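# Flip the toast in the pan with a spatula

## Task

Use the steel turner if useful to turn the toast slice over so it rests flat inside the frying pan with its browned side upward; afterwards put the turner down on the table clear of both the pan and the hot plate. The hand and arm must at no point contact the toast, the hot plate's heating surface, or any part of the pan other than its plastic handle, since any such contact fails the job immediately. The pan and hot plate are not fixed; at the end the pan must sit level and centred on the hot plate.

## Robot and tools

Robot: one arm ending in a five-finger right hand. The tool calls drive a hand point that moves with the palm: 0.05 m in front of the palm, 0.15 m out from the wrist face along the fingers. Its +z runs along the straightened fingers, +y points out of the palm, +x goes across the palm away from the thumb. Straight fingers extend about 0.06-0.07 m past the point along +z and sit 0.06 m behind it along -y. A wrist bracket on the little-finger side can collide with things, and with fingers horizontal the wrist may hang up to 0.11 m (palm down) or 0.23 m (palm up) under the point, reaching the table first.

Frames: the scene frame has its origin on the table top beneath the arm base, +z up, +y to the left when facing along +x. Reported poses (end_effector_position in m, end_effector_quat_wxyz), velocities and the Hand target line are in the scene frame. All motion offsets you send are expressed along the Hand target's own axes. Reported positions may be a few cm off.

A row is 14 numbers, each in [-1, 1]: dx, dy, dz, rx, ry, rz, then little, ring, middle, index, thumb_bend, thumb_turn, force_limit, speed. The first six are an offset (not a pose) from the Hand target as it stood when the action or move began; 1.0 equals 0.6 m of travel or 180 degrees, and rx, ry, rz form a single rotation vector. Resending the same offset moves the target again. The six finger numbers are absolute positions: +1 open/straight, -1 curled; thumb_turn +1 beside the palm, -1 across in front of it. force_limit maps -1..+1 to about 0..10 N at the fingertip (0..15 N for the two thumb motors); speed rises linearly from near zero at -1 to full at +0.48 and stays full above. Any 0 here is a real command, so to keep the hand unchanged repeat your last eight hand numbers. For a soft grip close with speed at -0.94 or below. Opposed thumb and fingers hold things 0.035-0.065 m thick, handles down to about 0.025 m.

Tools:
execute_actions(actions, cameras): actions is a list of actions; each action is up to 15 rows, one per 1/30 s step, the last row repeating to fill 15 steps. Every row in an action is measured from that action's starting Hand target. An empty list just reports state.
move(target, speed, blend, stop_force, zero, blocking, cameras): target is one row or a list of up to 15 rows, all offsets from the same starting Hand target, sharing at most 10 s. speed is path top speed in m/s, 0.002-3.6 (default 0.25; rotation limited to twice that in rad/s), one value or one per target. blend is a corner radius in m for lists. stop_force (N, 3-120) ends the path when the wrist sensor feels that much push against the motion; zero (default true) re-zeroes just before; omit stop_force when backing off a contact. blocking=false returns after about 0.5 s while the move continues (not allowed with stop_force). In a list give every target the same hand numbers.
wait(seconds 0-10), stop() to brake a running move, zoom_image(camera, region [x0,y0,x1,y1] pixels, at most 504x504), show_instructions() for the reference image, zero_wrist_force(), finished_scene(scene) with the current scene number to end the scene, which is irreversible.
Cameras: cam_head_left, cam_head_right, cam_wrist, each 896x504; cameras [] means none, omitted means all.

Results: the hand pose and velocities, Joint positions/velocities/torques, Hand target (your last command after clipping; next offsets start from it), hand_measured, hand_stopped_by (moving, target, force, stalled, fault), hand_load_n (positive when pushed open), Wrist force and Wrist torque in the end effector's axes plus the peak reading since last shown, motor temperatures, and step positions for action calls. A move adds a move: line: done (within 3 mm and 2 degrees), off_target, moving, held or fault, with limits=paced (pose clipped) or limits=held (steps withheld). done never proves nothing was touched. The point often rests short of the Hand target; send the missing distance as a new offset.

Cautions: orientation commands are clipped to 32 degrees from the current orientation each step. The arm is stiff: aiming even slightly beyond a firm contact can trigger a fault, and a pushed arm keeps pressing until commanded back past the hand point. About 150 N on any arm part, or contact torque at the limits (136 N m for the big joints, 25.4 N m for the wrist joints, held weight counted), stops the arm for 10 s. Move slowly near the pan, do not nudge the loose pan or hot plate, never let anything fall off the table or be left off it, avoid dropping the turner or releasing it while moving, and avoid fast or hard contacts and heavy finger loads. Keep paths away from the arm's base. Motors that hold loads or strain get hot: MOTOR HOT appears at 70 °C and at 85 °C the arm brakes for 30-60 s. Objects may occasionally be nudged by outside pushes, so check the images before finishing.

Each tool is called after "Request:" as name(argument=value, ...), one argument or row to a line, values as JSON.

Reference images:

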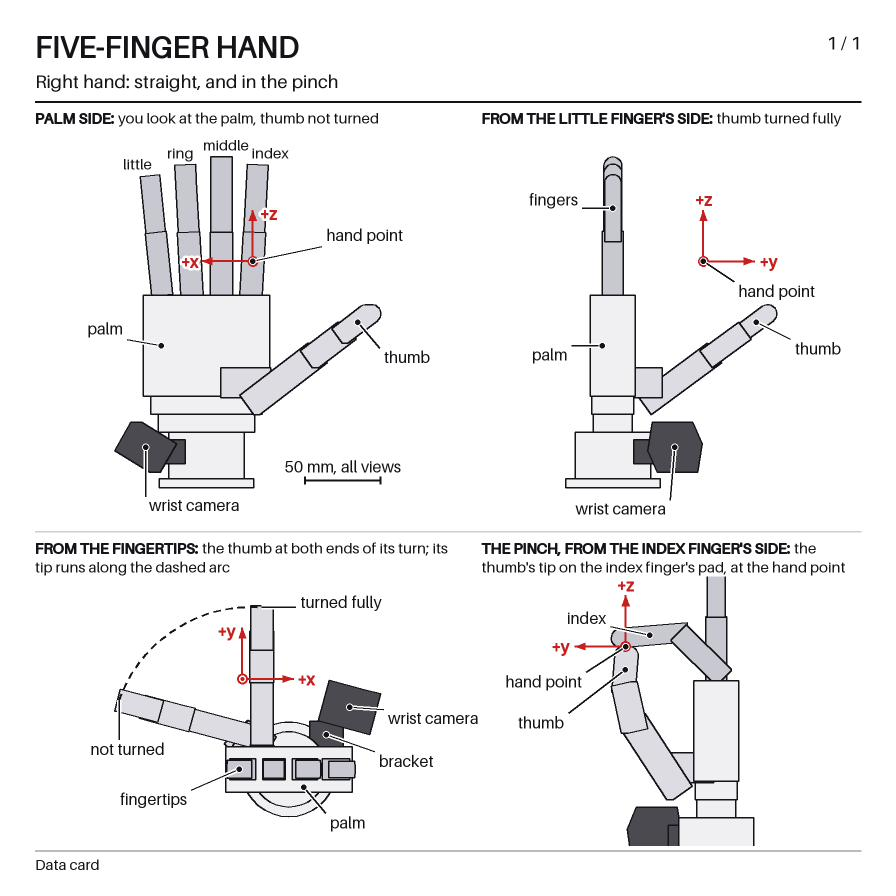

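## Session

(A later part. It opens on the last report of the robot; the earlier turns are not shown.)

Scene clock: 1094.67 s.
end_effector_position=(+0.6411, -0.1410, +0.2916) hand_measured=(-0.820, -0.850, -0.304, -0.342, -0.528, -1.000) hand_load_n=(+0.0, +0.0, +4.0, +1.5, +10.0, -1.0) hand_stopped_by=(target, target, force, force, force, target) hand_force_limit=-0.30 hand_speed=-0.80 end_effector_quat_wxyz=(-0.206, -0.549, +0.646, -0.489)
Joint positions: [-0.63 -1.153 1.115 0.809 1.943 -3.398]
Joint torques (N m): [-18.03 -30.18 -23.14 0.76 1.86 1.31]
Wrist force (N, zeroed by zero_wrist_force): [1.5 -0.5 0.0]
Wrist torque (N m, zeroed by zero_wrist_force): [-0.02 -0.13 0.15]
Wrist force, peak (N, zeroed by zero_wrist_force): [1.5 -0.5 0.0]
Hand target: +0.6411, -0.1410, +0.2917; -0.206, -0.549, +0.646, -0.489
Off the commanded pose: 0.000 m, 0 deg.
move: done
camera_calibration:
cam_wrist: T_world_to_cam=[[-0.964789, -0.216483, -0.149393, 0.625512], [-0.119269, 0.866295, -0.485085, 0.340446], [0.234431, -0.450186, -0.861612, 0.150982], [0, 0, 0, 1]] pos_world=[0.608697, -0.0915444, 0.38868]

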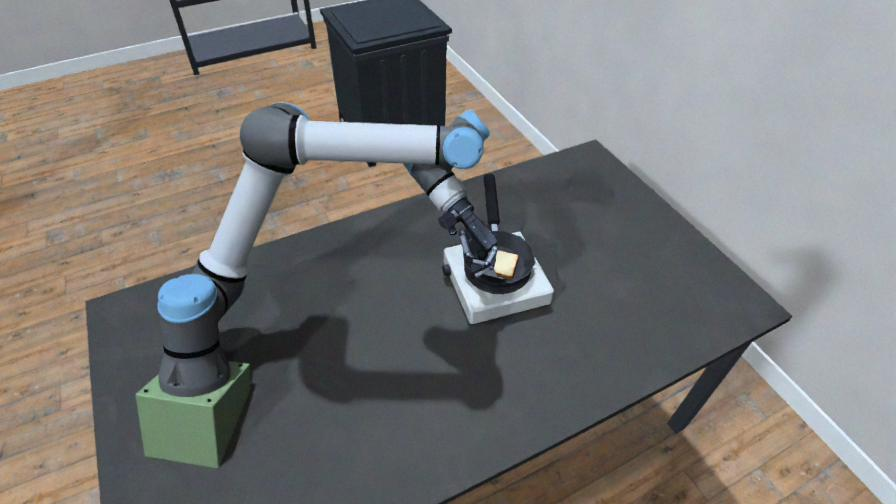

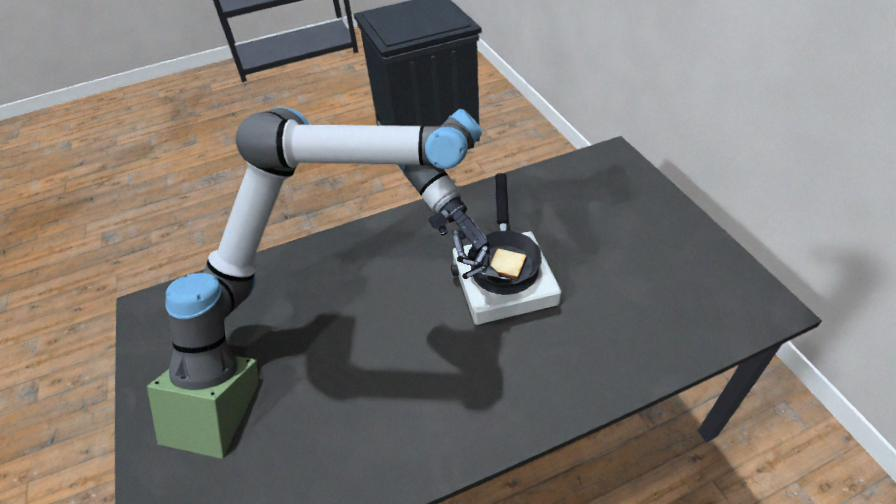

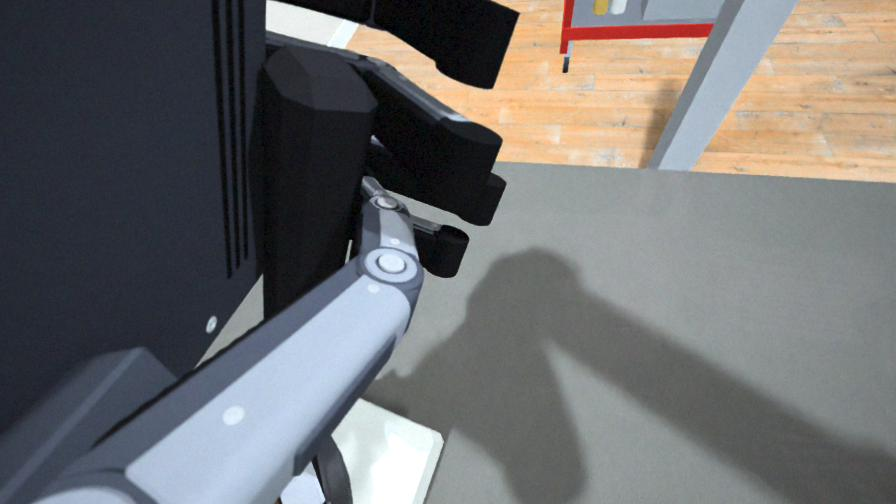

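Request:
move(
  target=[-0.0222, 0.034, 0.0295, 0.0057, -0.0266, 0.0351, -0.82, -0.85, -0.5, -0.5, -0.9, -1, -0.3, -0.8],
  speed=0.03,
)

Request:
zoom_image(
  camera="cam_head_right",
  region=[465, 220, 545, 300],
)

Request:
zoom_image(
  camera="cam_head_left",
  region=[460, 220, 540, 300],
)

Scene clock: 1109.90 s.
end_effector_position=(+0.6315, -0.1511, +0.2651) hand_measured=(-0.820, -0.850, -0.304, -0.342, -0.528, -1.000) hand_load_n=(+0.0, +0.0, +4.5, +1.5, +10.5, -1.5) hand_stopped_by=(target, target, force, force, force, target) hand_force_limit=-0.30 hand_speed=-0.80 end_effector_quat_wxyz=(-0.147, -0.534, +0.679, -0.482) end_effector_velocity=(+0.000, +0.000, +0.002) end_effector_angular_velocity=(-0.006, +0.000, -0.001)
Joint positions: [-0.686 -1.196 1.24 0.715 1.817 -3.328]
Joint velocities: [0.001 0 -0.003 0.001 0.006 -0.002]
Joint torques (N m): [-8.15 -34.43 -25.1 2.2 3.19 -1.54]
Wrist force (N, zeroed by zero_wrist_force): [0.7 0.8 0.3]
Wrist torque (N m, zeroed by zero_wrist_force): [0.08 -0.09 0.06]
Wrist force, peak (N, zeroed by zero_wrist_force): [1.5 -0.6 -0.4]
Hand target: +0.6315, -0.1510, +0.2650; -0.147, -0.534, +0.679, -0.482
Off the commanded pose: 0.000 m, 0 deg.
move: done
camera_calibration:
cam_wrist: T_world_to_cam=[[-0.944631, -0.195758, -0.263345, 0.630662], [-0.0758448, 0.911079, -0.405194, 0.293319], [0.319248, -0.362786, -0.875481, 0.0891863], [0, 0, 0, 1]] pos_world=[0.589517, -0.111424, 0.363013]

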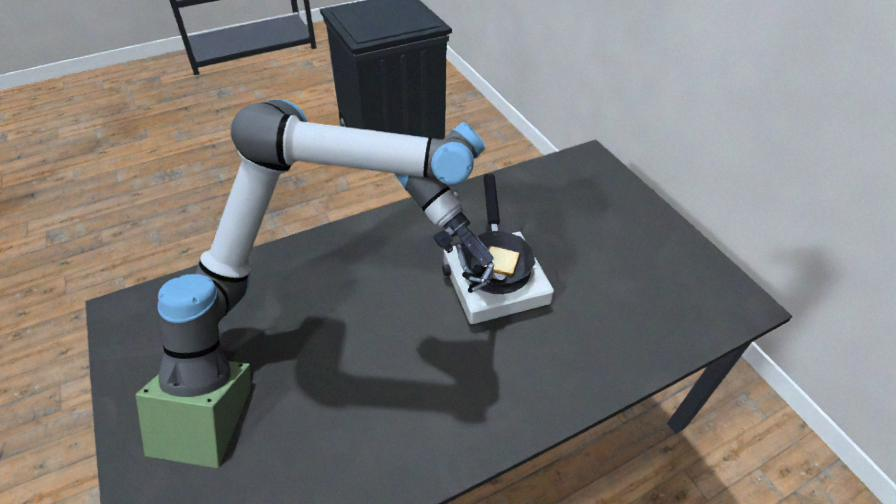

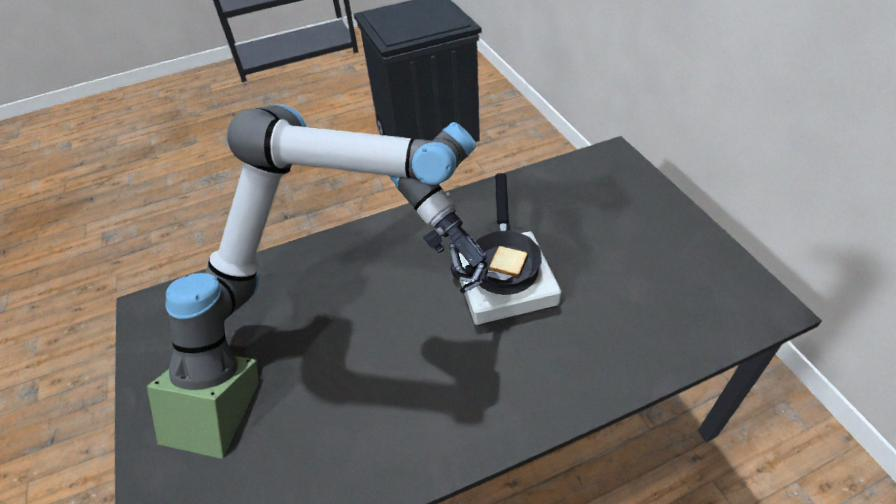

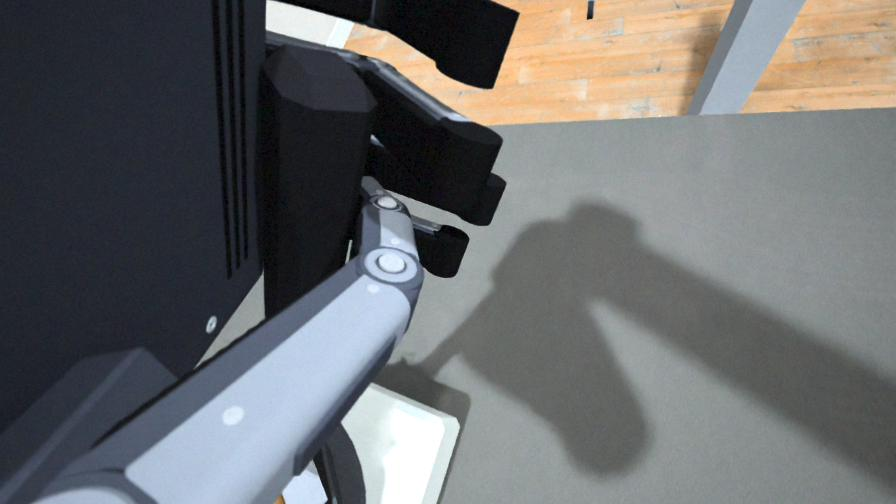

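Scaled by 6.300.

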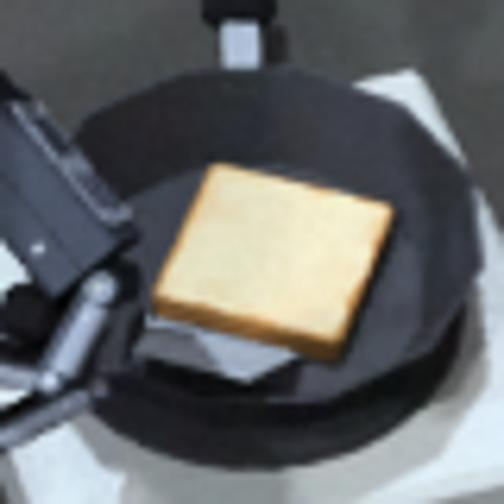

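Scaled by 6.300.

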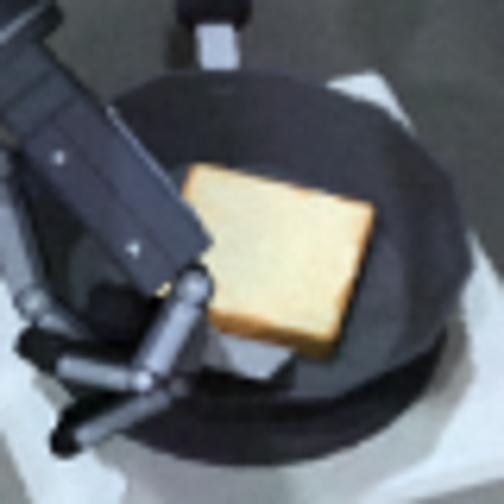

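Request:
move(
  target=[-0.0247, 0.0244, 0.0225, 0.0043, -0.02, 0.0263, -0.82, -0.85, -0.5, -0.5, -0.9, -1, -0.3, -0.8],
  speed=0.03,
)

Request:
zoom_image(
  camera="cam_head_right",
  region=[465, 220, 545, 300],
)

Request:
zoom_image(
  camera="cam_head_left",
  region=[460, 220, 540, 300],
)

Scene clock: 1117.37 s.
end_effector_position=(+0.6288, -0.1539, +0.2405) hand_measured=(-0.820, -0.850, -0.304, -0.342, -0.528, -1.000) hand_load_n=(+0.5, +0.5, +4.0, +1.5, +9.5, -1.0) hand_stopped_by=(target, target, force, force, force, target) hand_force_limit=-0.30 hand_speed=-0.80 end_effector_quat_wxyz=(-0.102, -0.522, +0.701, -0.475) end_effector_velocity=(+0.000, -0.001, +0.002) end_effector_angular_velocity=(-0.005, +0.003, -0.001)
Joint positions: [-0.713 -1.213 1.322 0.643 1.733 -3.265]
Joint velocities: [0 0 -0.003 0.003 0.005 -0.003]
Joint torques (N m): [-9.98 -38.67 -25.02 2.1 2.29 -1.77]
Wrist force (N, zeroed by zero_wrist_force): [0.8 0.9 -0.4]
Wrist torque (N m, zeroed by zero_wrist_force): [0.16 -0.06 0.13]
Wrist force, peak (N, zeroed by zero_wrist_force): [2.1 1.2 -0.3]
Hand target: +0.6288, -0.1539, +0.2405; -0.102, -0.522, +0.701, -0.475
Off the commanded pose: 0.000 m, 0 deg.
move: done
camera_calibration:
cam_wrist: T_world_to_cam=[[-0.922476, -0.172993, -0.345126, 0.630356], [-0.048977, 0.9392, -0.339861, 0.257472], [0.382935, -0.29661, -0.874862, 0.0374196], [0, 0, 0, 1]] pos_world=[0.579769, -0.121671, 0.337794]

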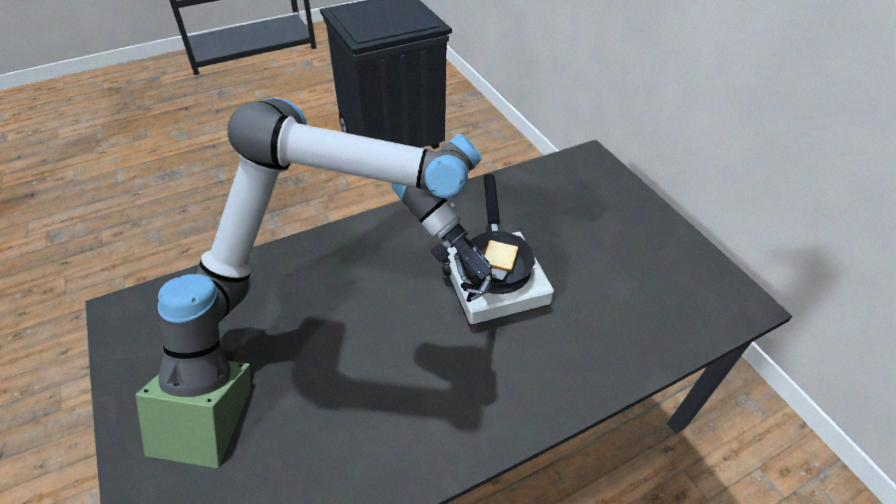

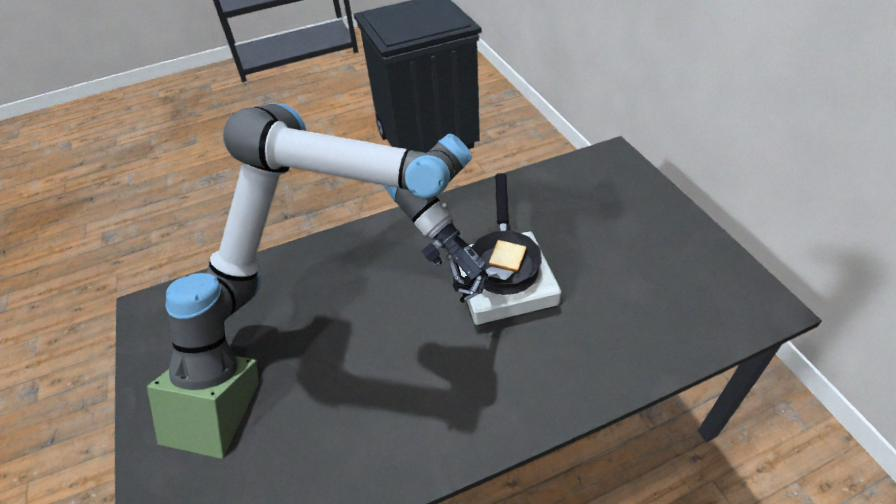

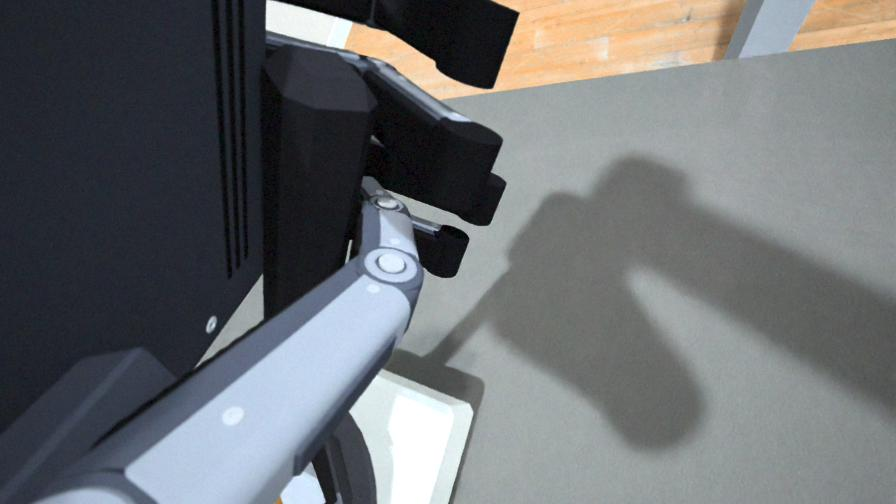

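Scaled by 6.300.

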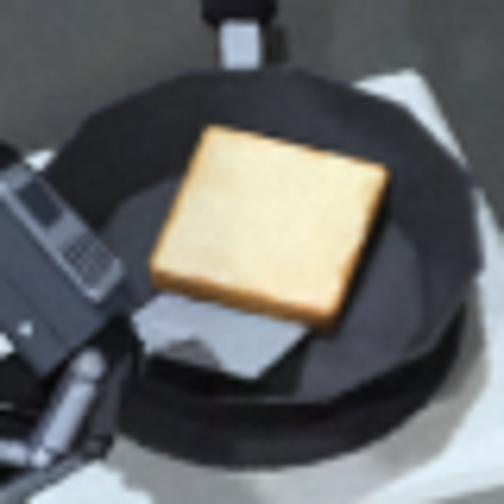

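Scaled by 6.300.

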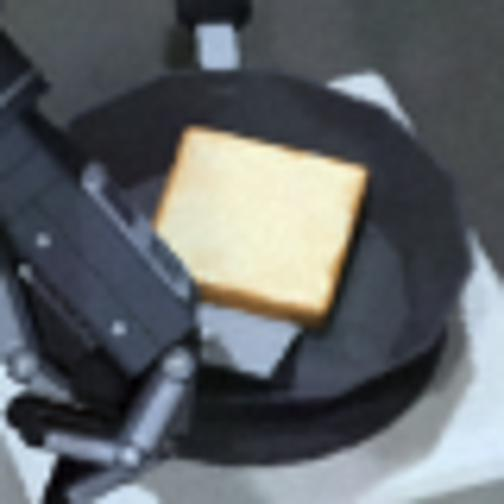

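Request:
move(
  target=[-0.03, 0.0215, 0.021, 0.0043, -0.02, 0.0263, -0.82, -0.85, -0.5, -0.5, -0.9, -1, -0.3, -0.8],
  speed=0.03,
  cameras=["cam_head_left", "cam_head_right"],
)

Request:
zoom_image(
  camera="cam_head_right",
  region=[465, 220, 545, 300],
)

Request:
zoom_image(
  camera="cam_head_left",
  region=[460, 220, 540, 300],
)

Scene clock: 1153.50 s.
end_effector_position=(+0.6304, -0.1521, +0.2151) hand_measured=(-0.820, -0.850, -0.304, -0.342, -0.528, -1.000) hand_load_n=(+0.0, +0.5, +4.0, +1.5, +9.5, -1.0) hand_stopped_by=(target, target, force, force, force, target) hand_force_limit=-0.30 hand_speed=-0.80 end_effector_quat_wxyz=(-0.056, -0.508, +0.722, -0.467)
Joint positions: [-0.729 -1.22 1.389 0.573 1.658 -3.194]
Joint torques (N m): [-16.31 -42.63 -23.17 2.28 2.64 -1.72]
Wrist force (N, zeroed by zero_wrist_force): [1.0 0.9 -0.2]
Wrist torque (N m, zeroed by zero_wrist_force): [0.12 -0.07 0.17]
Wrist force, peak (N, zeroed by zero_wrist_force): [2.3 1.4 -0.5]
Hand target: +0.6304, -0.1521, +0.2151; -0.057, -0.508, +0.722, -0.467
Off the commanded pose: 0.000 m, 0 deg.
move: done
Images, in order (width x height): cam_head_left 896x504, cam_head_right 896x504.

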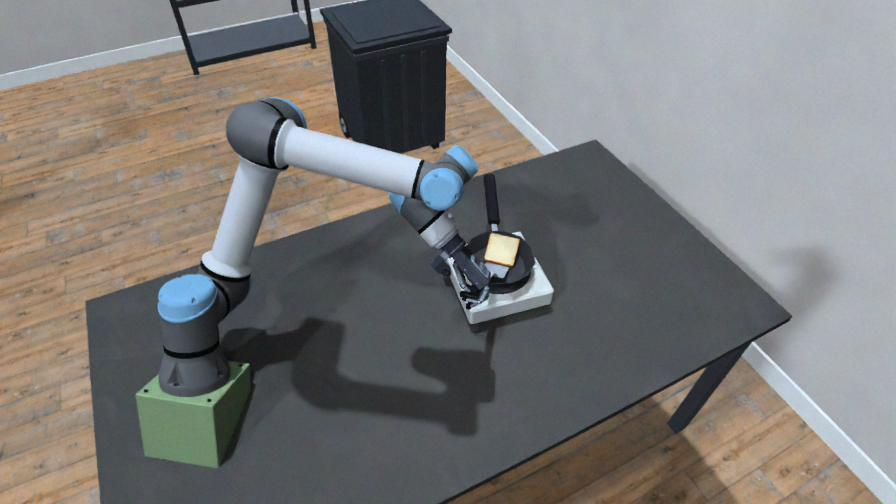

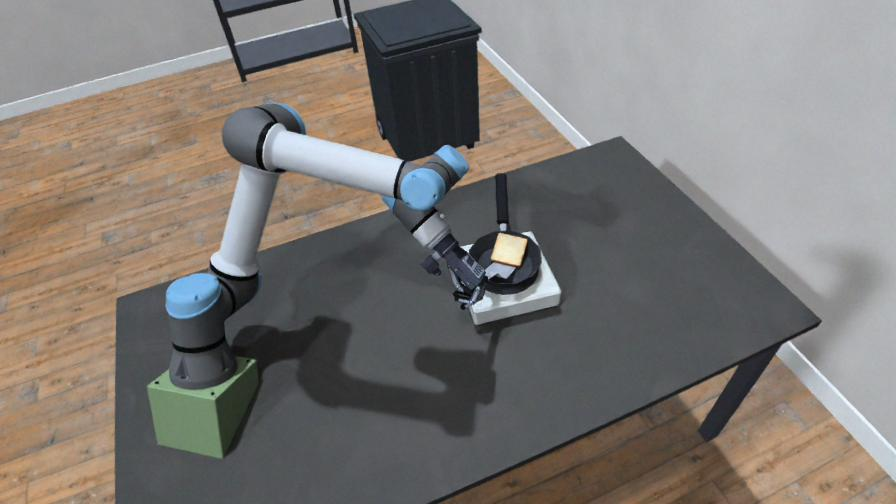

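Scaled by 6.300.

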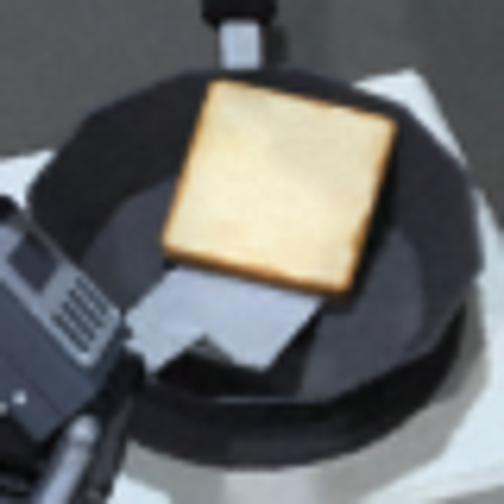

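Scaled by 6.300.

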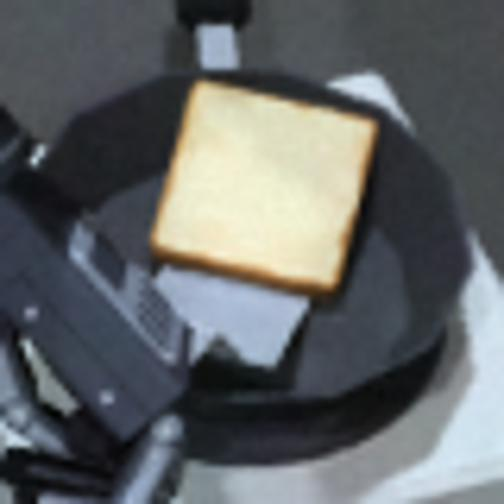

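Request:
move(
  target=[-0.0355, 0.0195, 0.0205, 0.0043, -0.02, 0.0263, -0.82, -0.85, -0.5, -0.5, -0.9, -1, -0.3, -0.8],
  speed=0.03,
  cameras=["cam_head_left", "cam_head_right"],
)

Request:
zoom_image(
  camera="cam_head_right",
  region=[465, 220, 545, 300],
)

Request:
zoom_image(
  camera="cam_head_left",
  region=[460, 220, 540, 300],
)

Scene clock: 1161.90 s.
end_effector_position=(+0.6362, -0.1460, +0.1891) hand_measured=(-0.820, -0.850, -0.304, -0.342, -0.528, -1.000) hand_load_n=(+0.0, +0.5, +4.0, +1.5, +9.5, -1.0) hand_stopped_by=(target, target, force, force, force, target) hand_force_limit=-0.30 hand_speed=-0.80 end_effector_quat_wxyz=(-0.011, -0.492, +0.740, -0.458)
Joint positions: [-0.731 -1.217 1.444 0.503 1.593 -3.114]
Joint torques (N m): [-22.53 -23.95 -26.44 2.12 2.69 -2.08]
Wrist force (N, zeroed by zero_wrist_force): [1.4 0.9 -0.1]
Wrist torque (N m, zeroed by zero_wrist_force): [0.11 -0.16 0.18]
Wrist force, peak (N, zeroed by zero_wrist_force): [1.8 1.1 0.1]
Hand target: +0.6362, -0.1461, +0.1892; -0.011, -0.492, +0.740, -0.458
Off the commanded pose: 0.000 m, 0 deg.
move: done
Images, in order (width x height): cam_head_left 896x504, cam_head_right 896x504.

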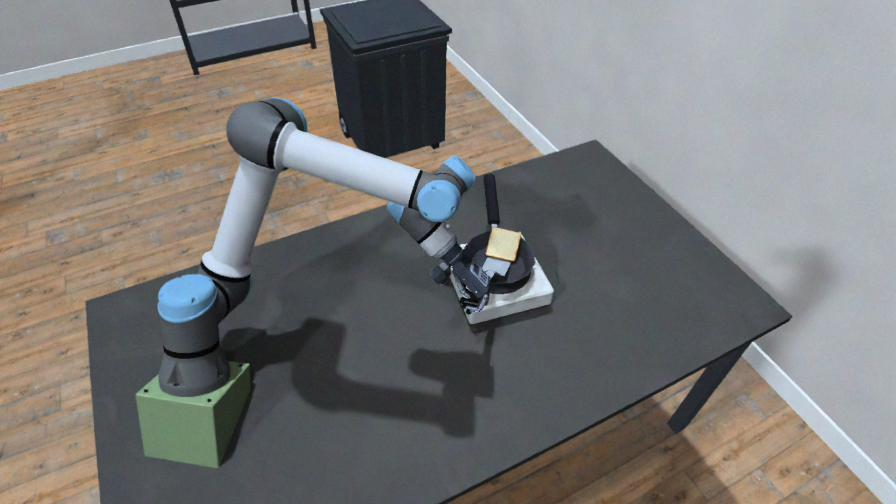

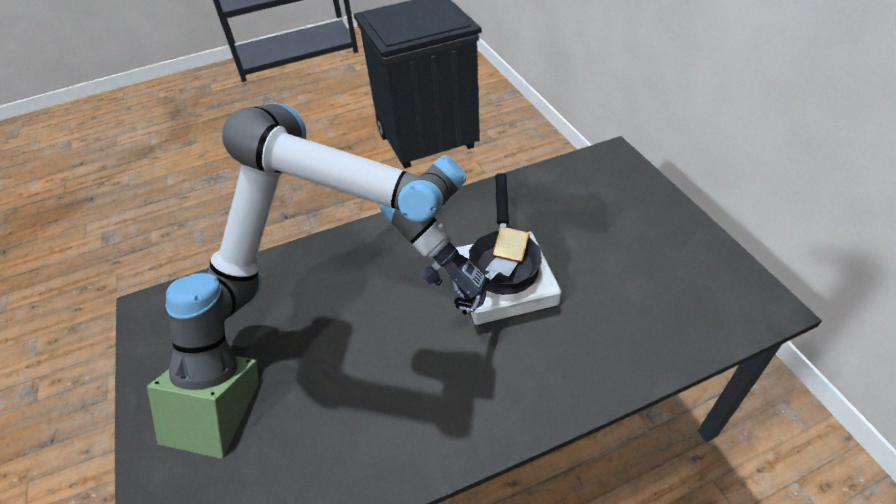

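Scaled by 6.300.

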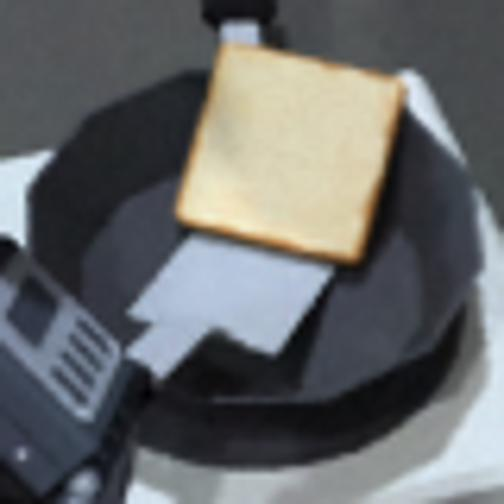

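Scaled by 6.300.

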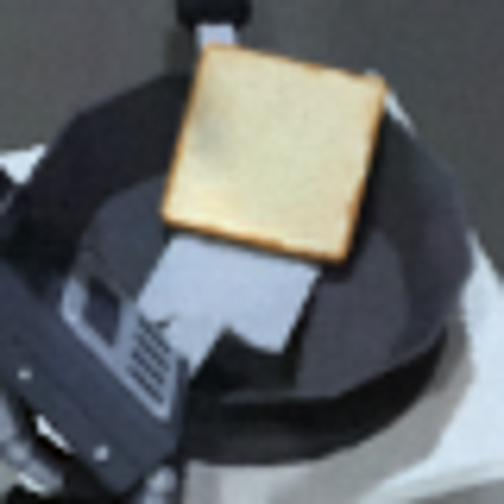

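Request:
zoom_image(
  camera="cam_head_right",
  region=[485, 240, 530, 282],
)

Request:
zoom_image(
  camera="cam_head_left",
  region=[478, 240, 523, 282],
)

Scaled by 11.200.

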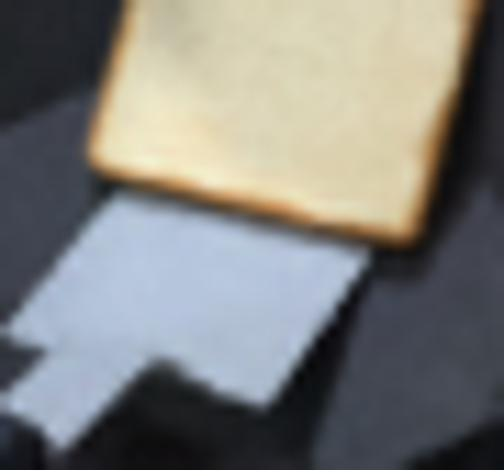

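Scaled by 11.200.

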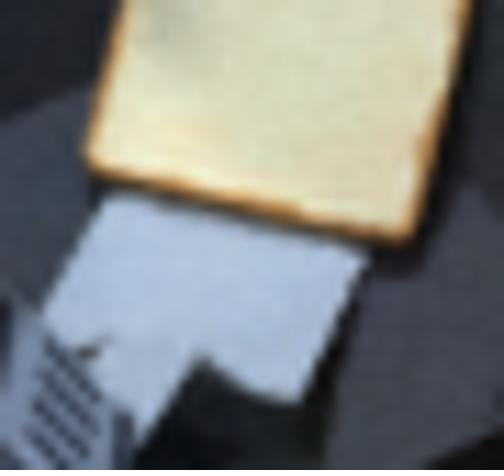

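Request:
move(
  target=[-0.0342, 0.0235, 0.0235, 0.0043, -0.02, 0.0263, -0.82, -0.85, -0.5, -0.5, -0.9, -1, -0.3, -0.8],
  speed=0.03,
  cameras=["cam_head_left", "cam_head_right"],
)

Request:
zoom_image(
  camera="cam_head_right",
  region=[465, 210, 545, 300],
)

Request:
zoom_image(
  camera="cam_head_left",
  region=[460, 210, 540, 300],
)

Scene clock: 1195.57 s.
end_effector_position=(+0.6425, -0.1396, +0.1619) hand_measured=(-0.820, -0.850, -0.304, -0.342, -0.528, -1.000) hand_load_n=(+0.0, +0.0, +4.5, +1.5, +9.5, -1.0) hand_stopped_by=(target, target, force, force, force, target) hand_force_limit=-0.30 hand_speed=-0.80 end_effector_quat_wxyz=(+0.035, -0.475, +0.757, -0.447)
Joint positions: [-0.73 -1.21 1.499 0.422 1.532 -3.03]
Joint torques (N m): [-9.96 -26.35 -26.26 2.32 2.67 -1.78]
Wrist force (N, zeroed by zero_wrist_force): [2.1 1.3 0.3]
Wrist torque (N m, zeroed by zero_wrist_force): [0.12 -0.15 0.21]
Wrist force, peak (N, zeroed by zero_wrist_force): [2.4 1.4 -0.1]
Hand target: +0.6425, -0.1397, +0.1621; +0.034, -0.475, +0.757, -0.447
Off the commanded pose: 0.000 m, 0 deg.
move: done
Images, in order (width x height): cam_head_left 896x504, cam_head_right 896x504.

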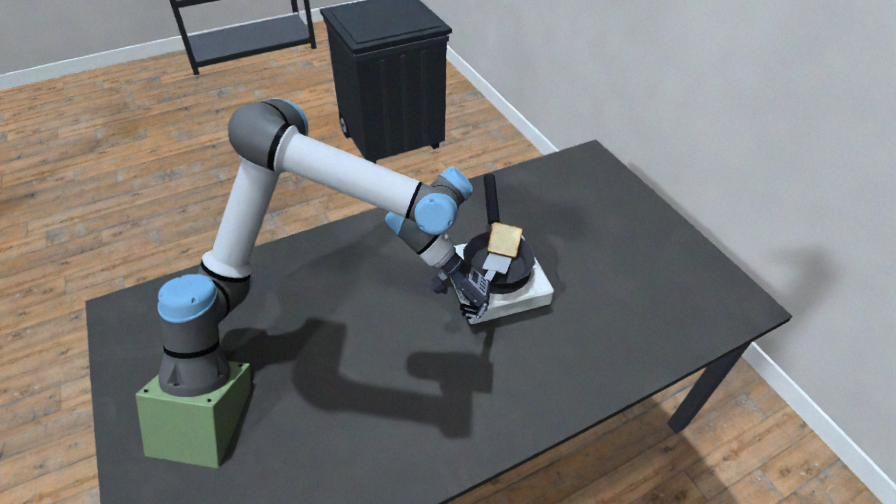

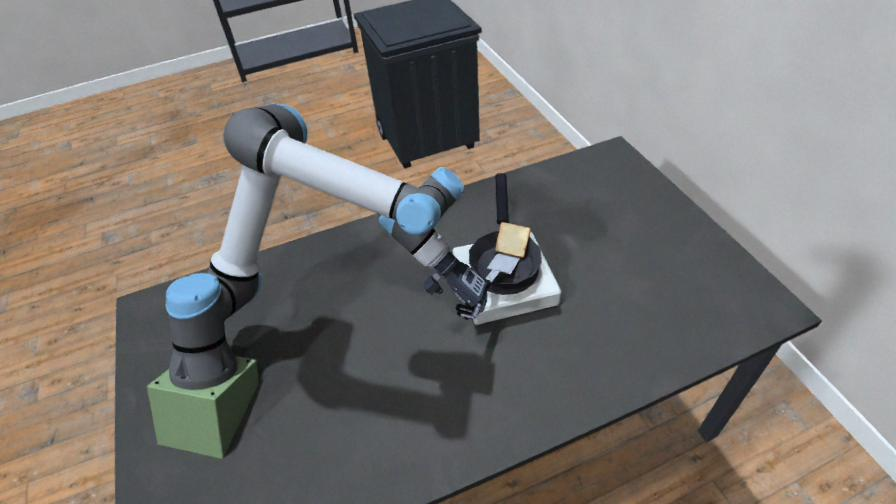

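Scaled by 5.600.

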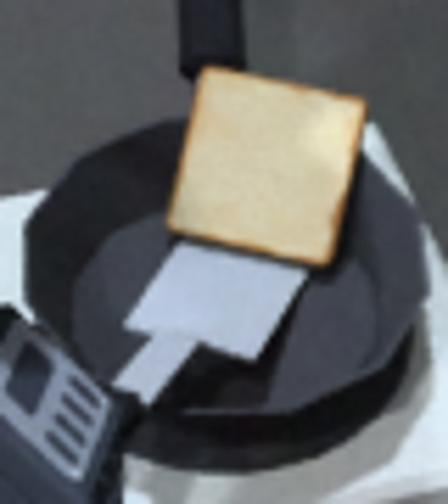

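Scaled by 5.600.

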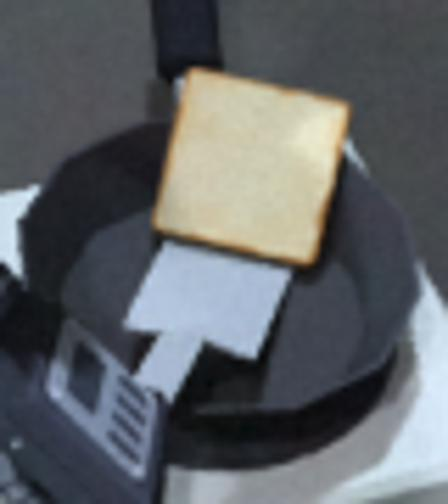

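Request:
move(
  target=[0.0472, 0.0162, 0.0047, 0, 0, 0, -0.82, -0.85, -0.5, -0.5, -0.9, -1, -0.3, -0.8],
  speed=0.03,
  cameras=["cam_head_left", "cam_head_right"],
)

Request:
zoom_image(
  camera="cam_head_right",
  region=[465, 210, 545, 300],
)

Request:
zoom_image(
  camera="cam_head_left",
  region=[460, 210, 540, 300],
)

Scene clock: 1201.33 s.
end_effector_position=(+0.6216, -0.1613, +0.1641) hand_measured=(-0.820, -0.850, -0.304, -0.342, -0.528, -1.000) hand_load_n=(+0.0, +0.0, +4.5, +1.5, +10.0, -1.5) hand_stopped_by=(target, target, force, force, force, target) hand_force_limit=-0.30 hand_speed=-0.80 end_effector_quat_wxyz=(+0.034, -0.476, +0.757, -0.447)
Joint positions: [-0.79 -1.229 1.558 0.384 1.487 -3.07]
Joint torques (N m): [-8.84 -29.9 -23.18 1.7 2.76 1.75]
Wrist force (N, zeroed by zero_wrist_force): [1.4 1.2 0.2]
Wrist torque (N m, zeroed by zero_wrist_force): [0.12 -0.03 0.08]
Wrist force, peak (N, zeroed by zero_wrist_force): [1.9 1.4 0.1]
Hand target: +0.6217, -0.1613, +0.1640; +0.034, -0.475, +0.757, -0.447
Off the commanded pose: 0.000 m, 0 deg.
move: done
Images, in order (width x height): cam_head_left 896x504, cam_head_right 896x504.

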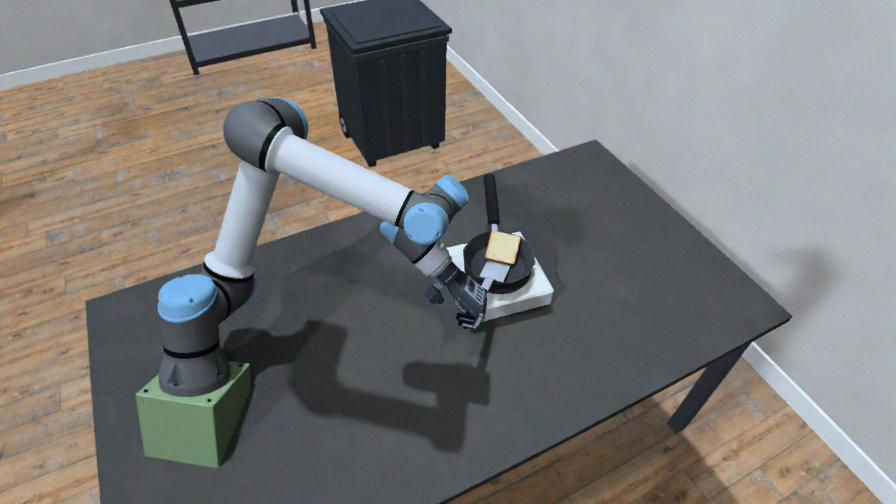

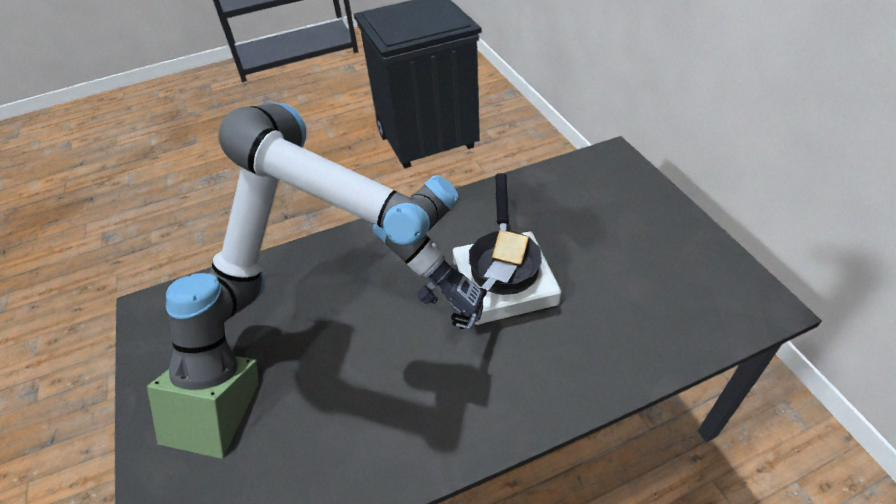

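Scaled by 5.600.

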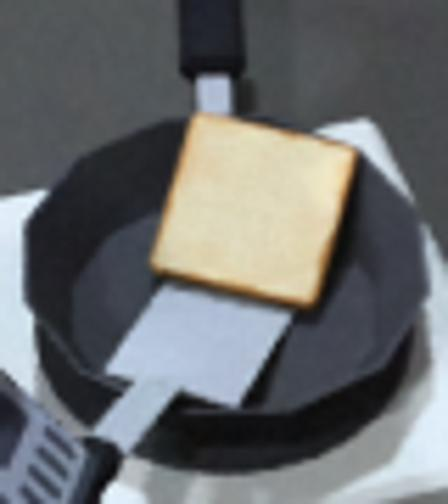

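Scaled by 5.600.

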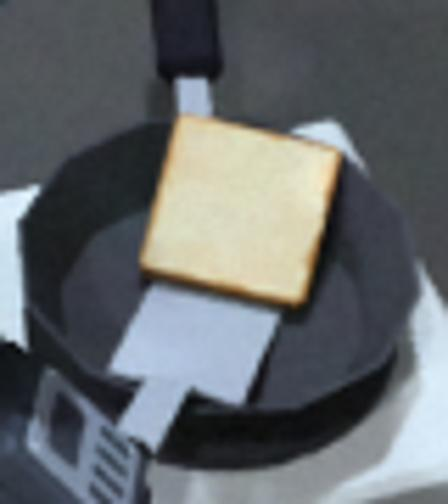

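Request:
move(
  target=[-0.0512, 0.0099, 0.0158, 0.0028, -0.0133, 0.0176, -0.82, -0.85, -0.5, -0.5, -0.9, -1, -0.3, -0.8],
  speed=0.03,
  cameras=["cam_head_left", "cam_head_right"],
)

Request:
zoom_image(
  camera="cam_head_right",
  region=[465, 210, 545, 300],
)

Request:
zoom_image(
  camera="cam_head_left",
  region=[460, 210, 540, 300],
)

Scene clock: 1224.07 s.
end_effector_position=(+0.6389, -0.1434, +0.1425) hand_measured=(-0.820, -0.850, -0.304, -0.342, -0.528, -1.000) hand_load_n=(+0.0, +0.0, +4.5, +1.5, +10.0, -1.0) hand_stopped_by=(target, target, force, force, force, target) hand_force_limit=-0.30 hand_speed=-0.80 end_effector_quat_wxyz=(+0.065, -0.463, +0.767, -0.439) end_effector_velocity=(-0.001, -0.001, +0.001) end_effector_angular_velocity=(-0.004, +0.005, +0.003)
Joint positions: [-0.749 -1.207 1.56 0.345 1.478 -2.986]
Joint velocities: [-0.002 -0.001 0 0.001 0 -0.009]
Joint torques (N m): [-26.68 -35.91 -12.15 1.82 0.63 -2.5]
Wrist force (N, zeroed by zero_wrist_force): [1.3 1.2 0.3]
Wrist torque (N m, zeroed by zero_wrist_force): [0.11 -0.11 0.21]
Wrist force, peak (N, zeroed by zero_wrist_force): [2.1 1.2 0.4]
Hand target: +0.6389, -0.1435, +0.1427; +0.065, -0.463, +0.767, -0.439
Off the commanded pose: 0.000 m, 0 deg.
move: done
Images, in order (width x height): cam_head_left 896x504, cam_head_right 896x504.

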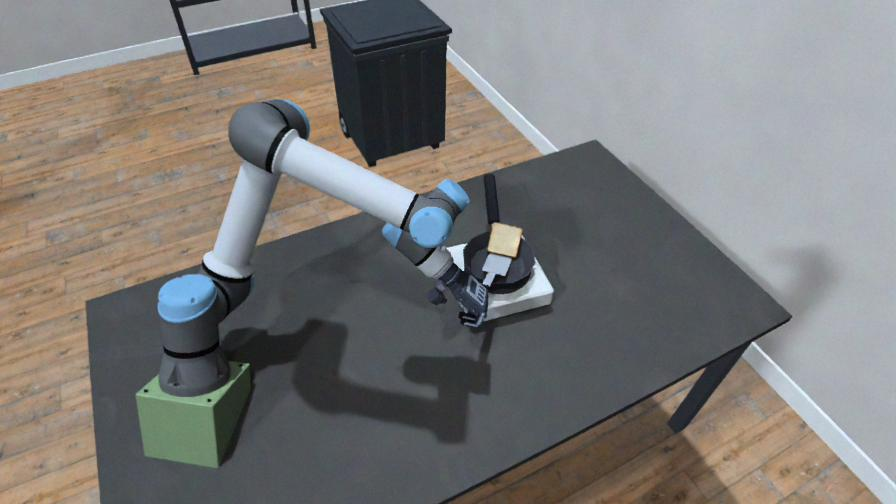

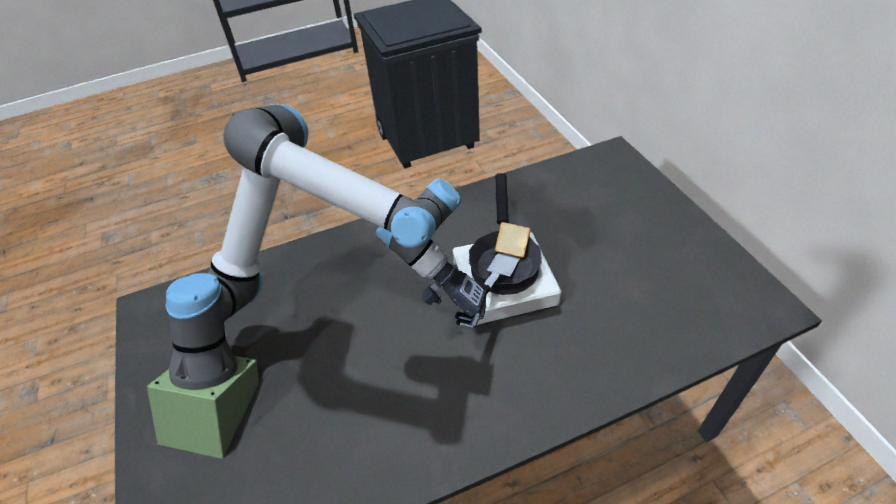

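Scaled by 5.600.

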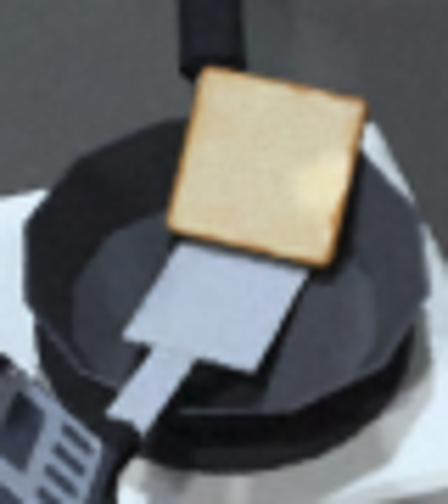

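Scaled by 5.600.

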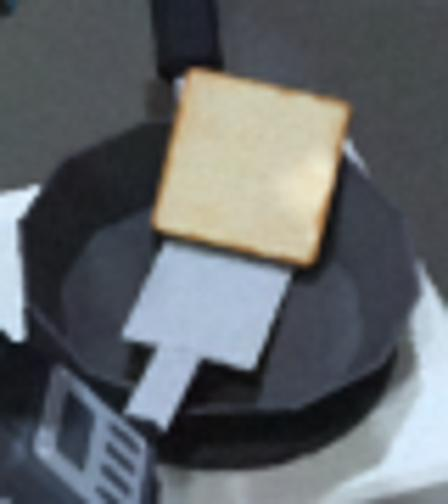

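Request:
move(
  target=[-0.0126, -0.0043, -0.0012, 0, 0, 0, -0.82, -0.85, -0.5, -0.5, -0.9, -1, -0.3, -0.8],
  speed=0.02,
  cameras=["cam_head_left", "cam_head_right"],
)

Request:
zoom_image(
  camera="cam_head_right",
  region=[465, 210, 545, 300],
)

Request:
zoom_image(
  camera="cam_head_left",
  region=[460, 210, 540, 300],
)

Scene clock: 1227.70 s.
end_effector_position=(+0.6445, -0.1376, +0.1427) hand_measured=(-0.820, -0.850, -0.304, -0.342, -0.528, -1.000) hand_load_n=(+0.0, +0.0, +4.0, +1.5, +9.5, -1.0) hand_stopped_by=(target, target, force, force, force, target) hand_force_limit=-0.30 hand_speed=-0.80 end_effector_quat_wxyz=(+0.065, -0.463, +0.767, -0.439)
Joint positions: [-0.734 -1.203 1.543 0.357 1.49 -2.977]
Joint torques (N m): [-24.61 -26.47 -11.83 -0.43 -0.28 -0.47]
Wrist force (N, zeroed by zero_wrist_force): [1.6 1.0 0.3]
Wrist torque (N m, zeroed by zero_wrist_force): [0.07 -0.14 0.21]
Wrist force, peak (N, zeroed by zero_wrist_force): [2.3 1.3 0.3]
Hand target: +0.6444, -0.1377, +0.1427; +0.065, -0.463, +0.767, -0.439
Off the commanded pose: 0.000 m, 0 deg.
move: done
Images, in order (width x height): cam_head_left 896x504, cam_head_right 896x504.

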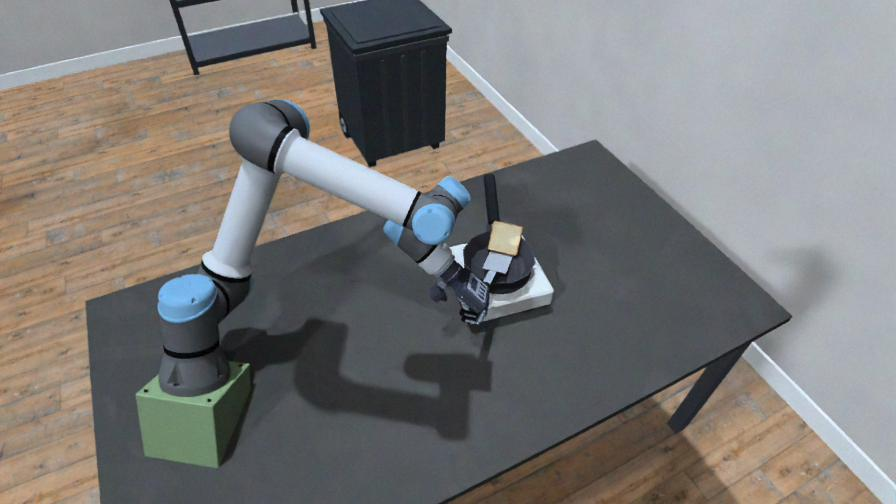

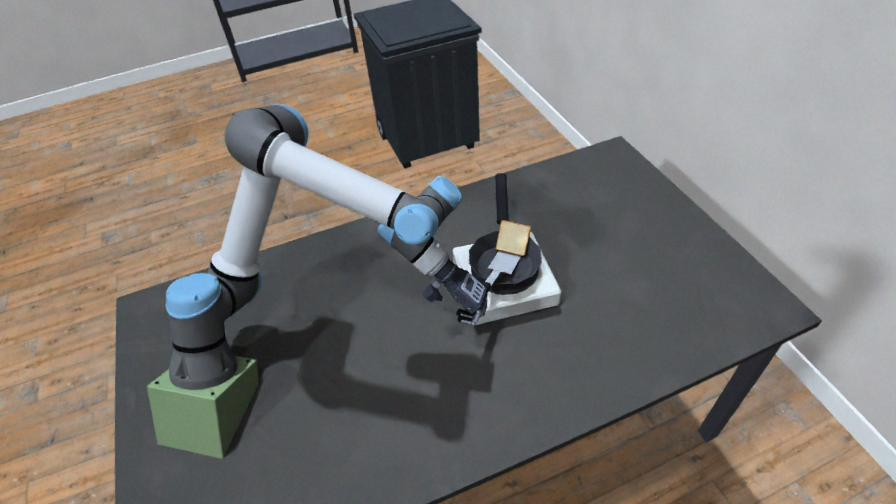

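Scaled by 5.600.

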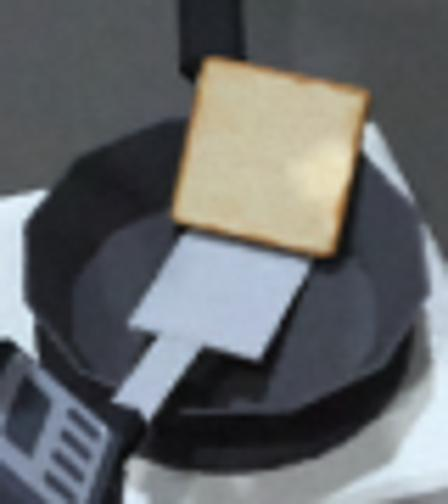

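Scaled by 5.600.

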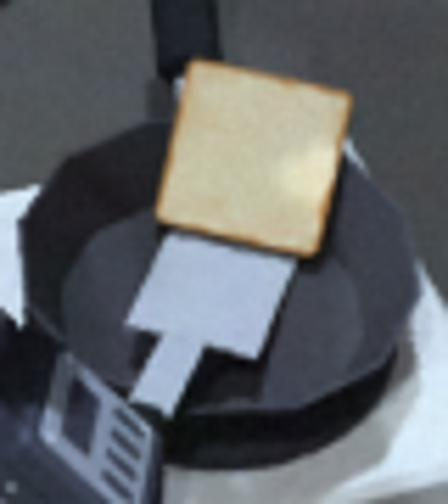

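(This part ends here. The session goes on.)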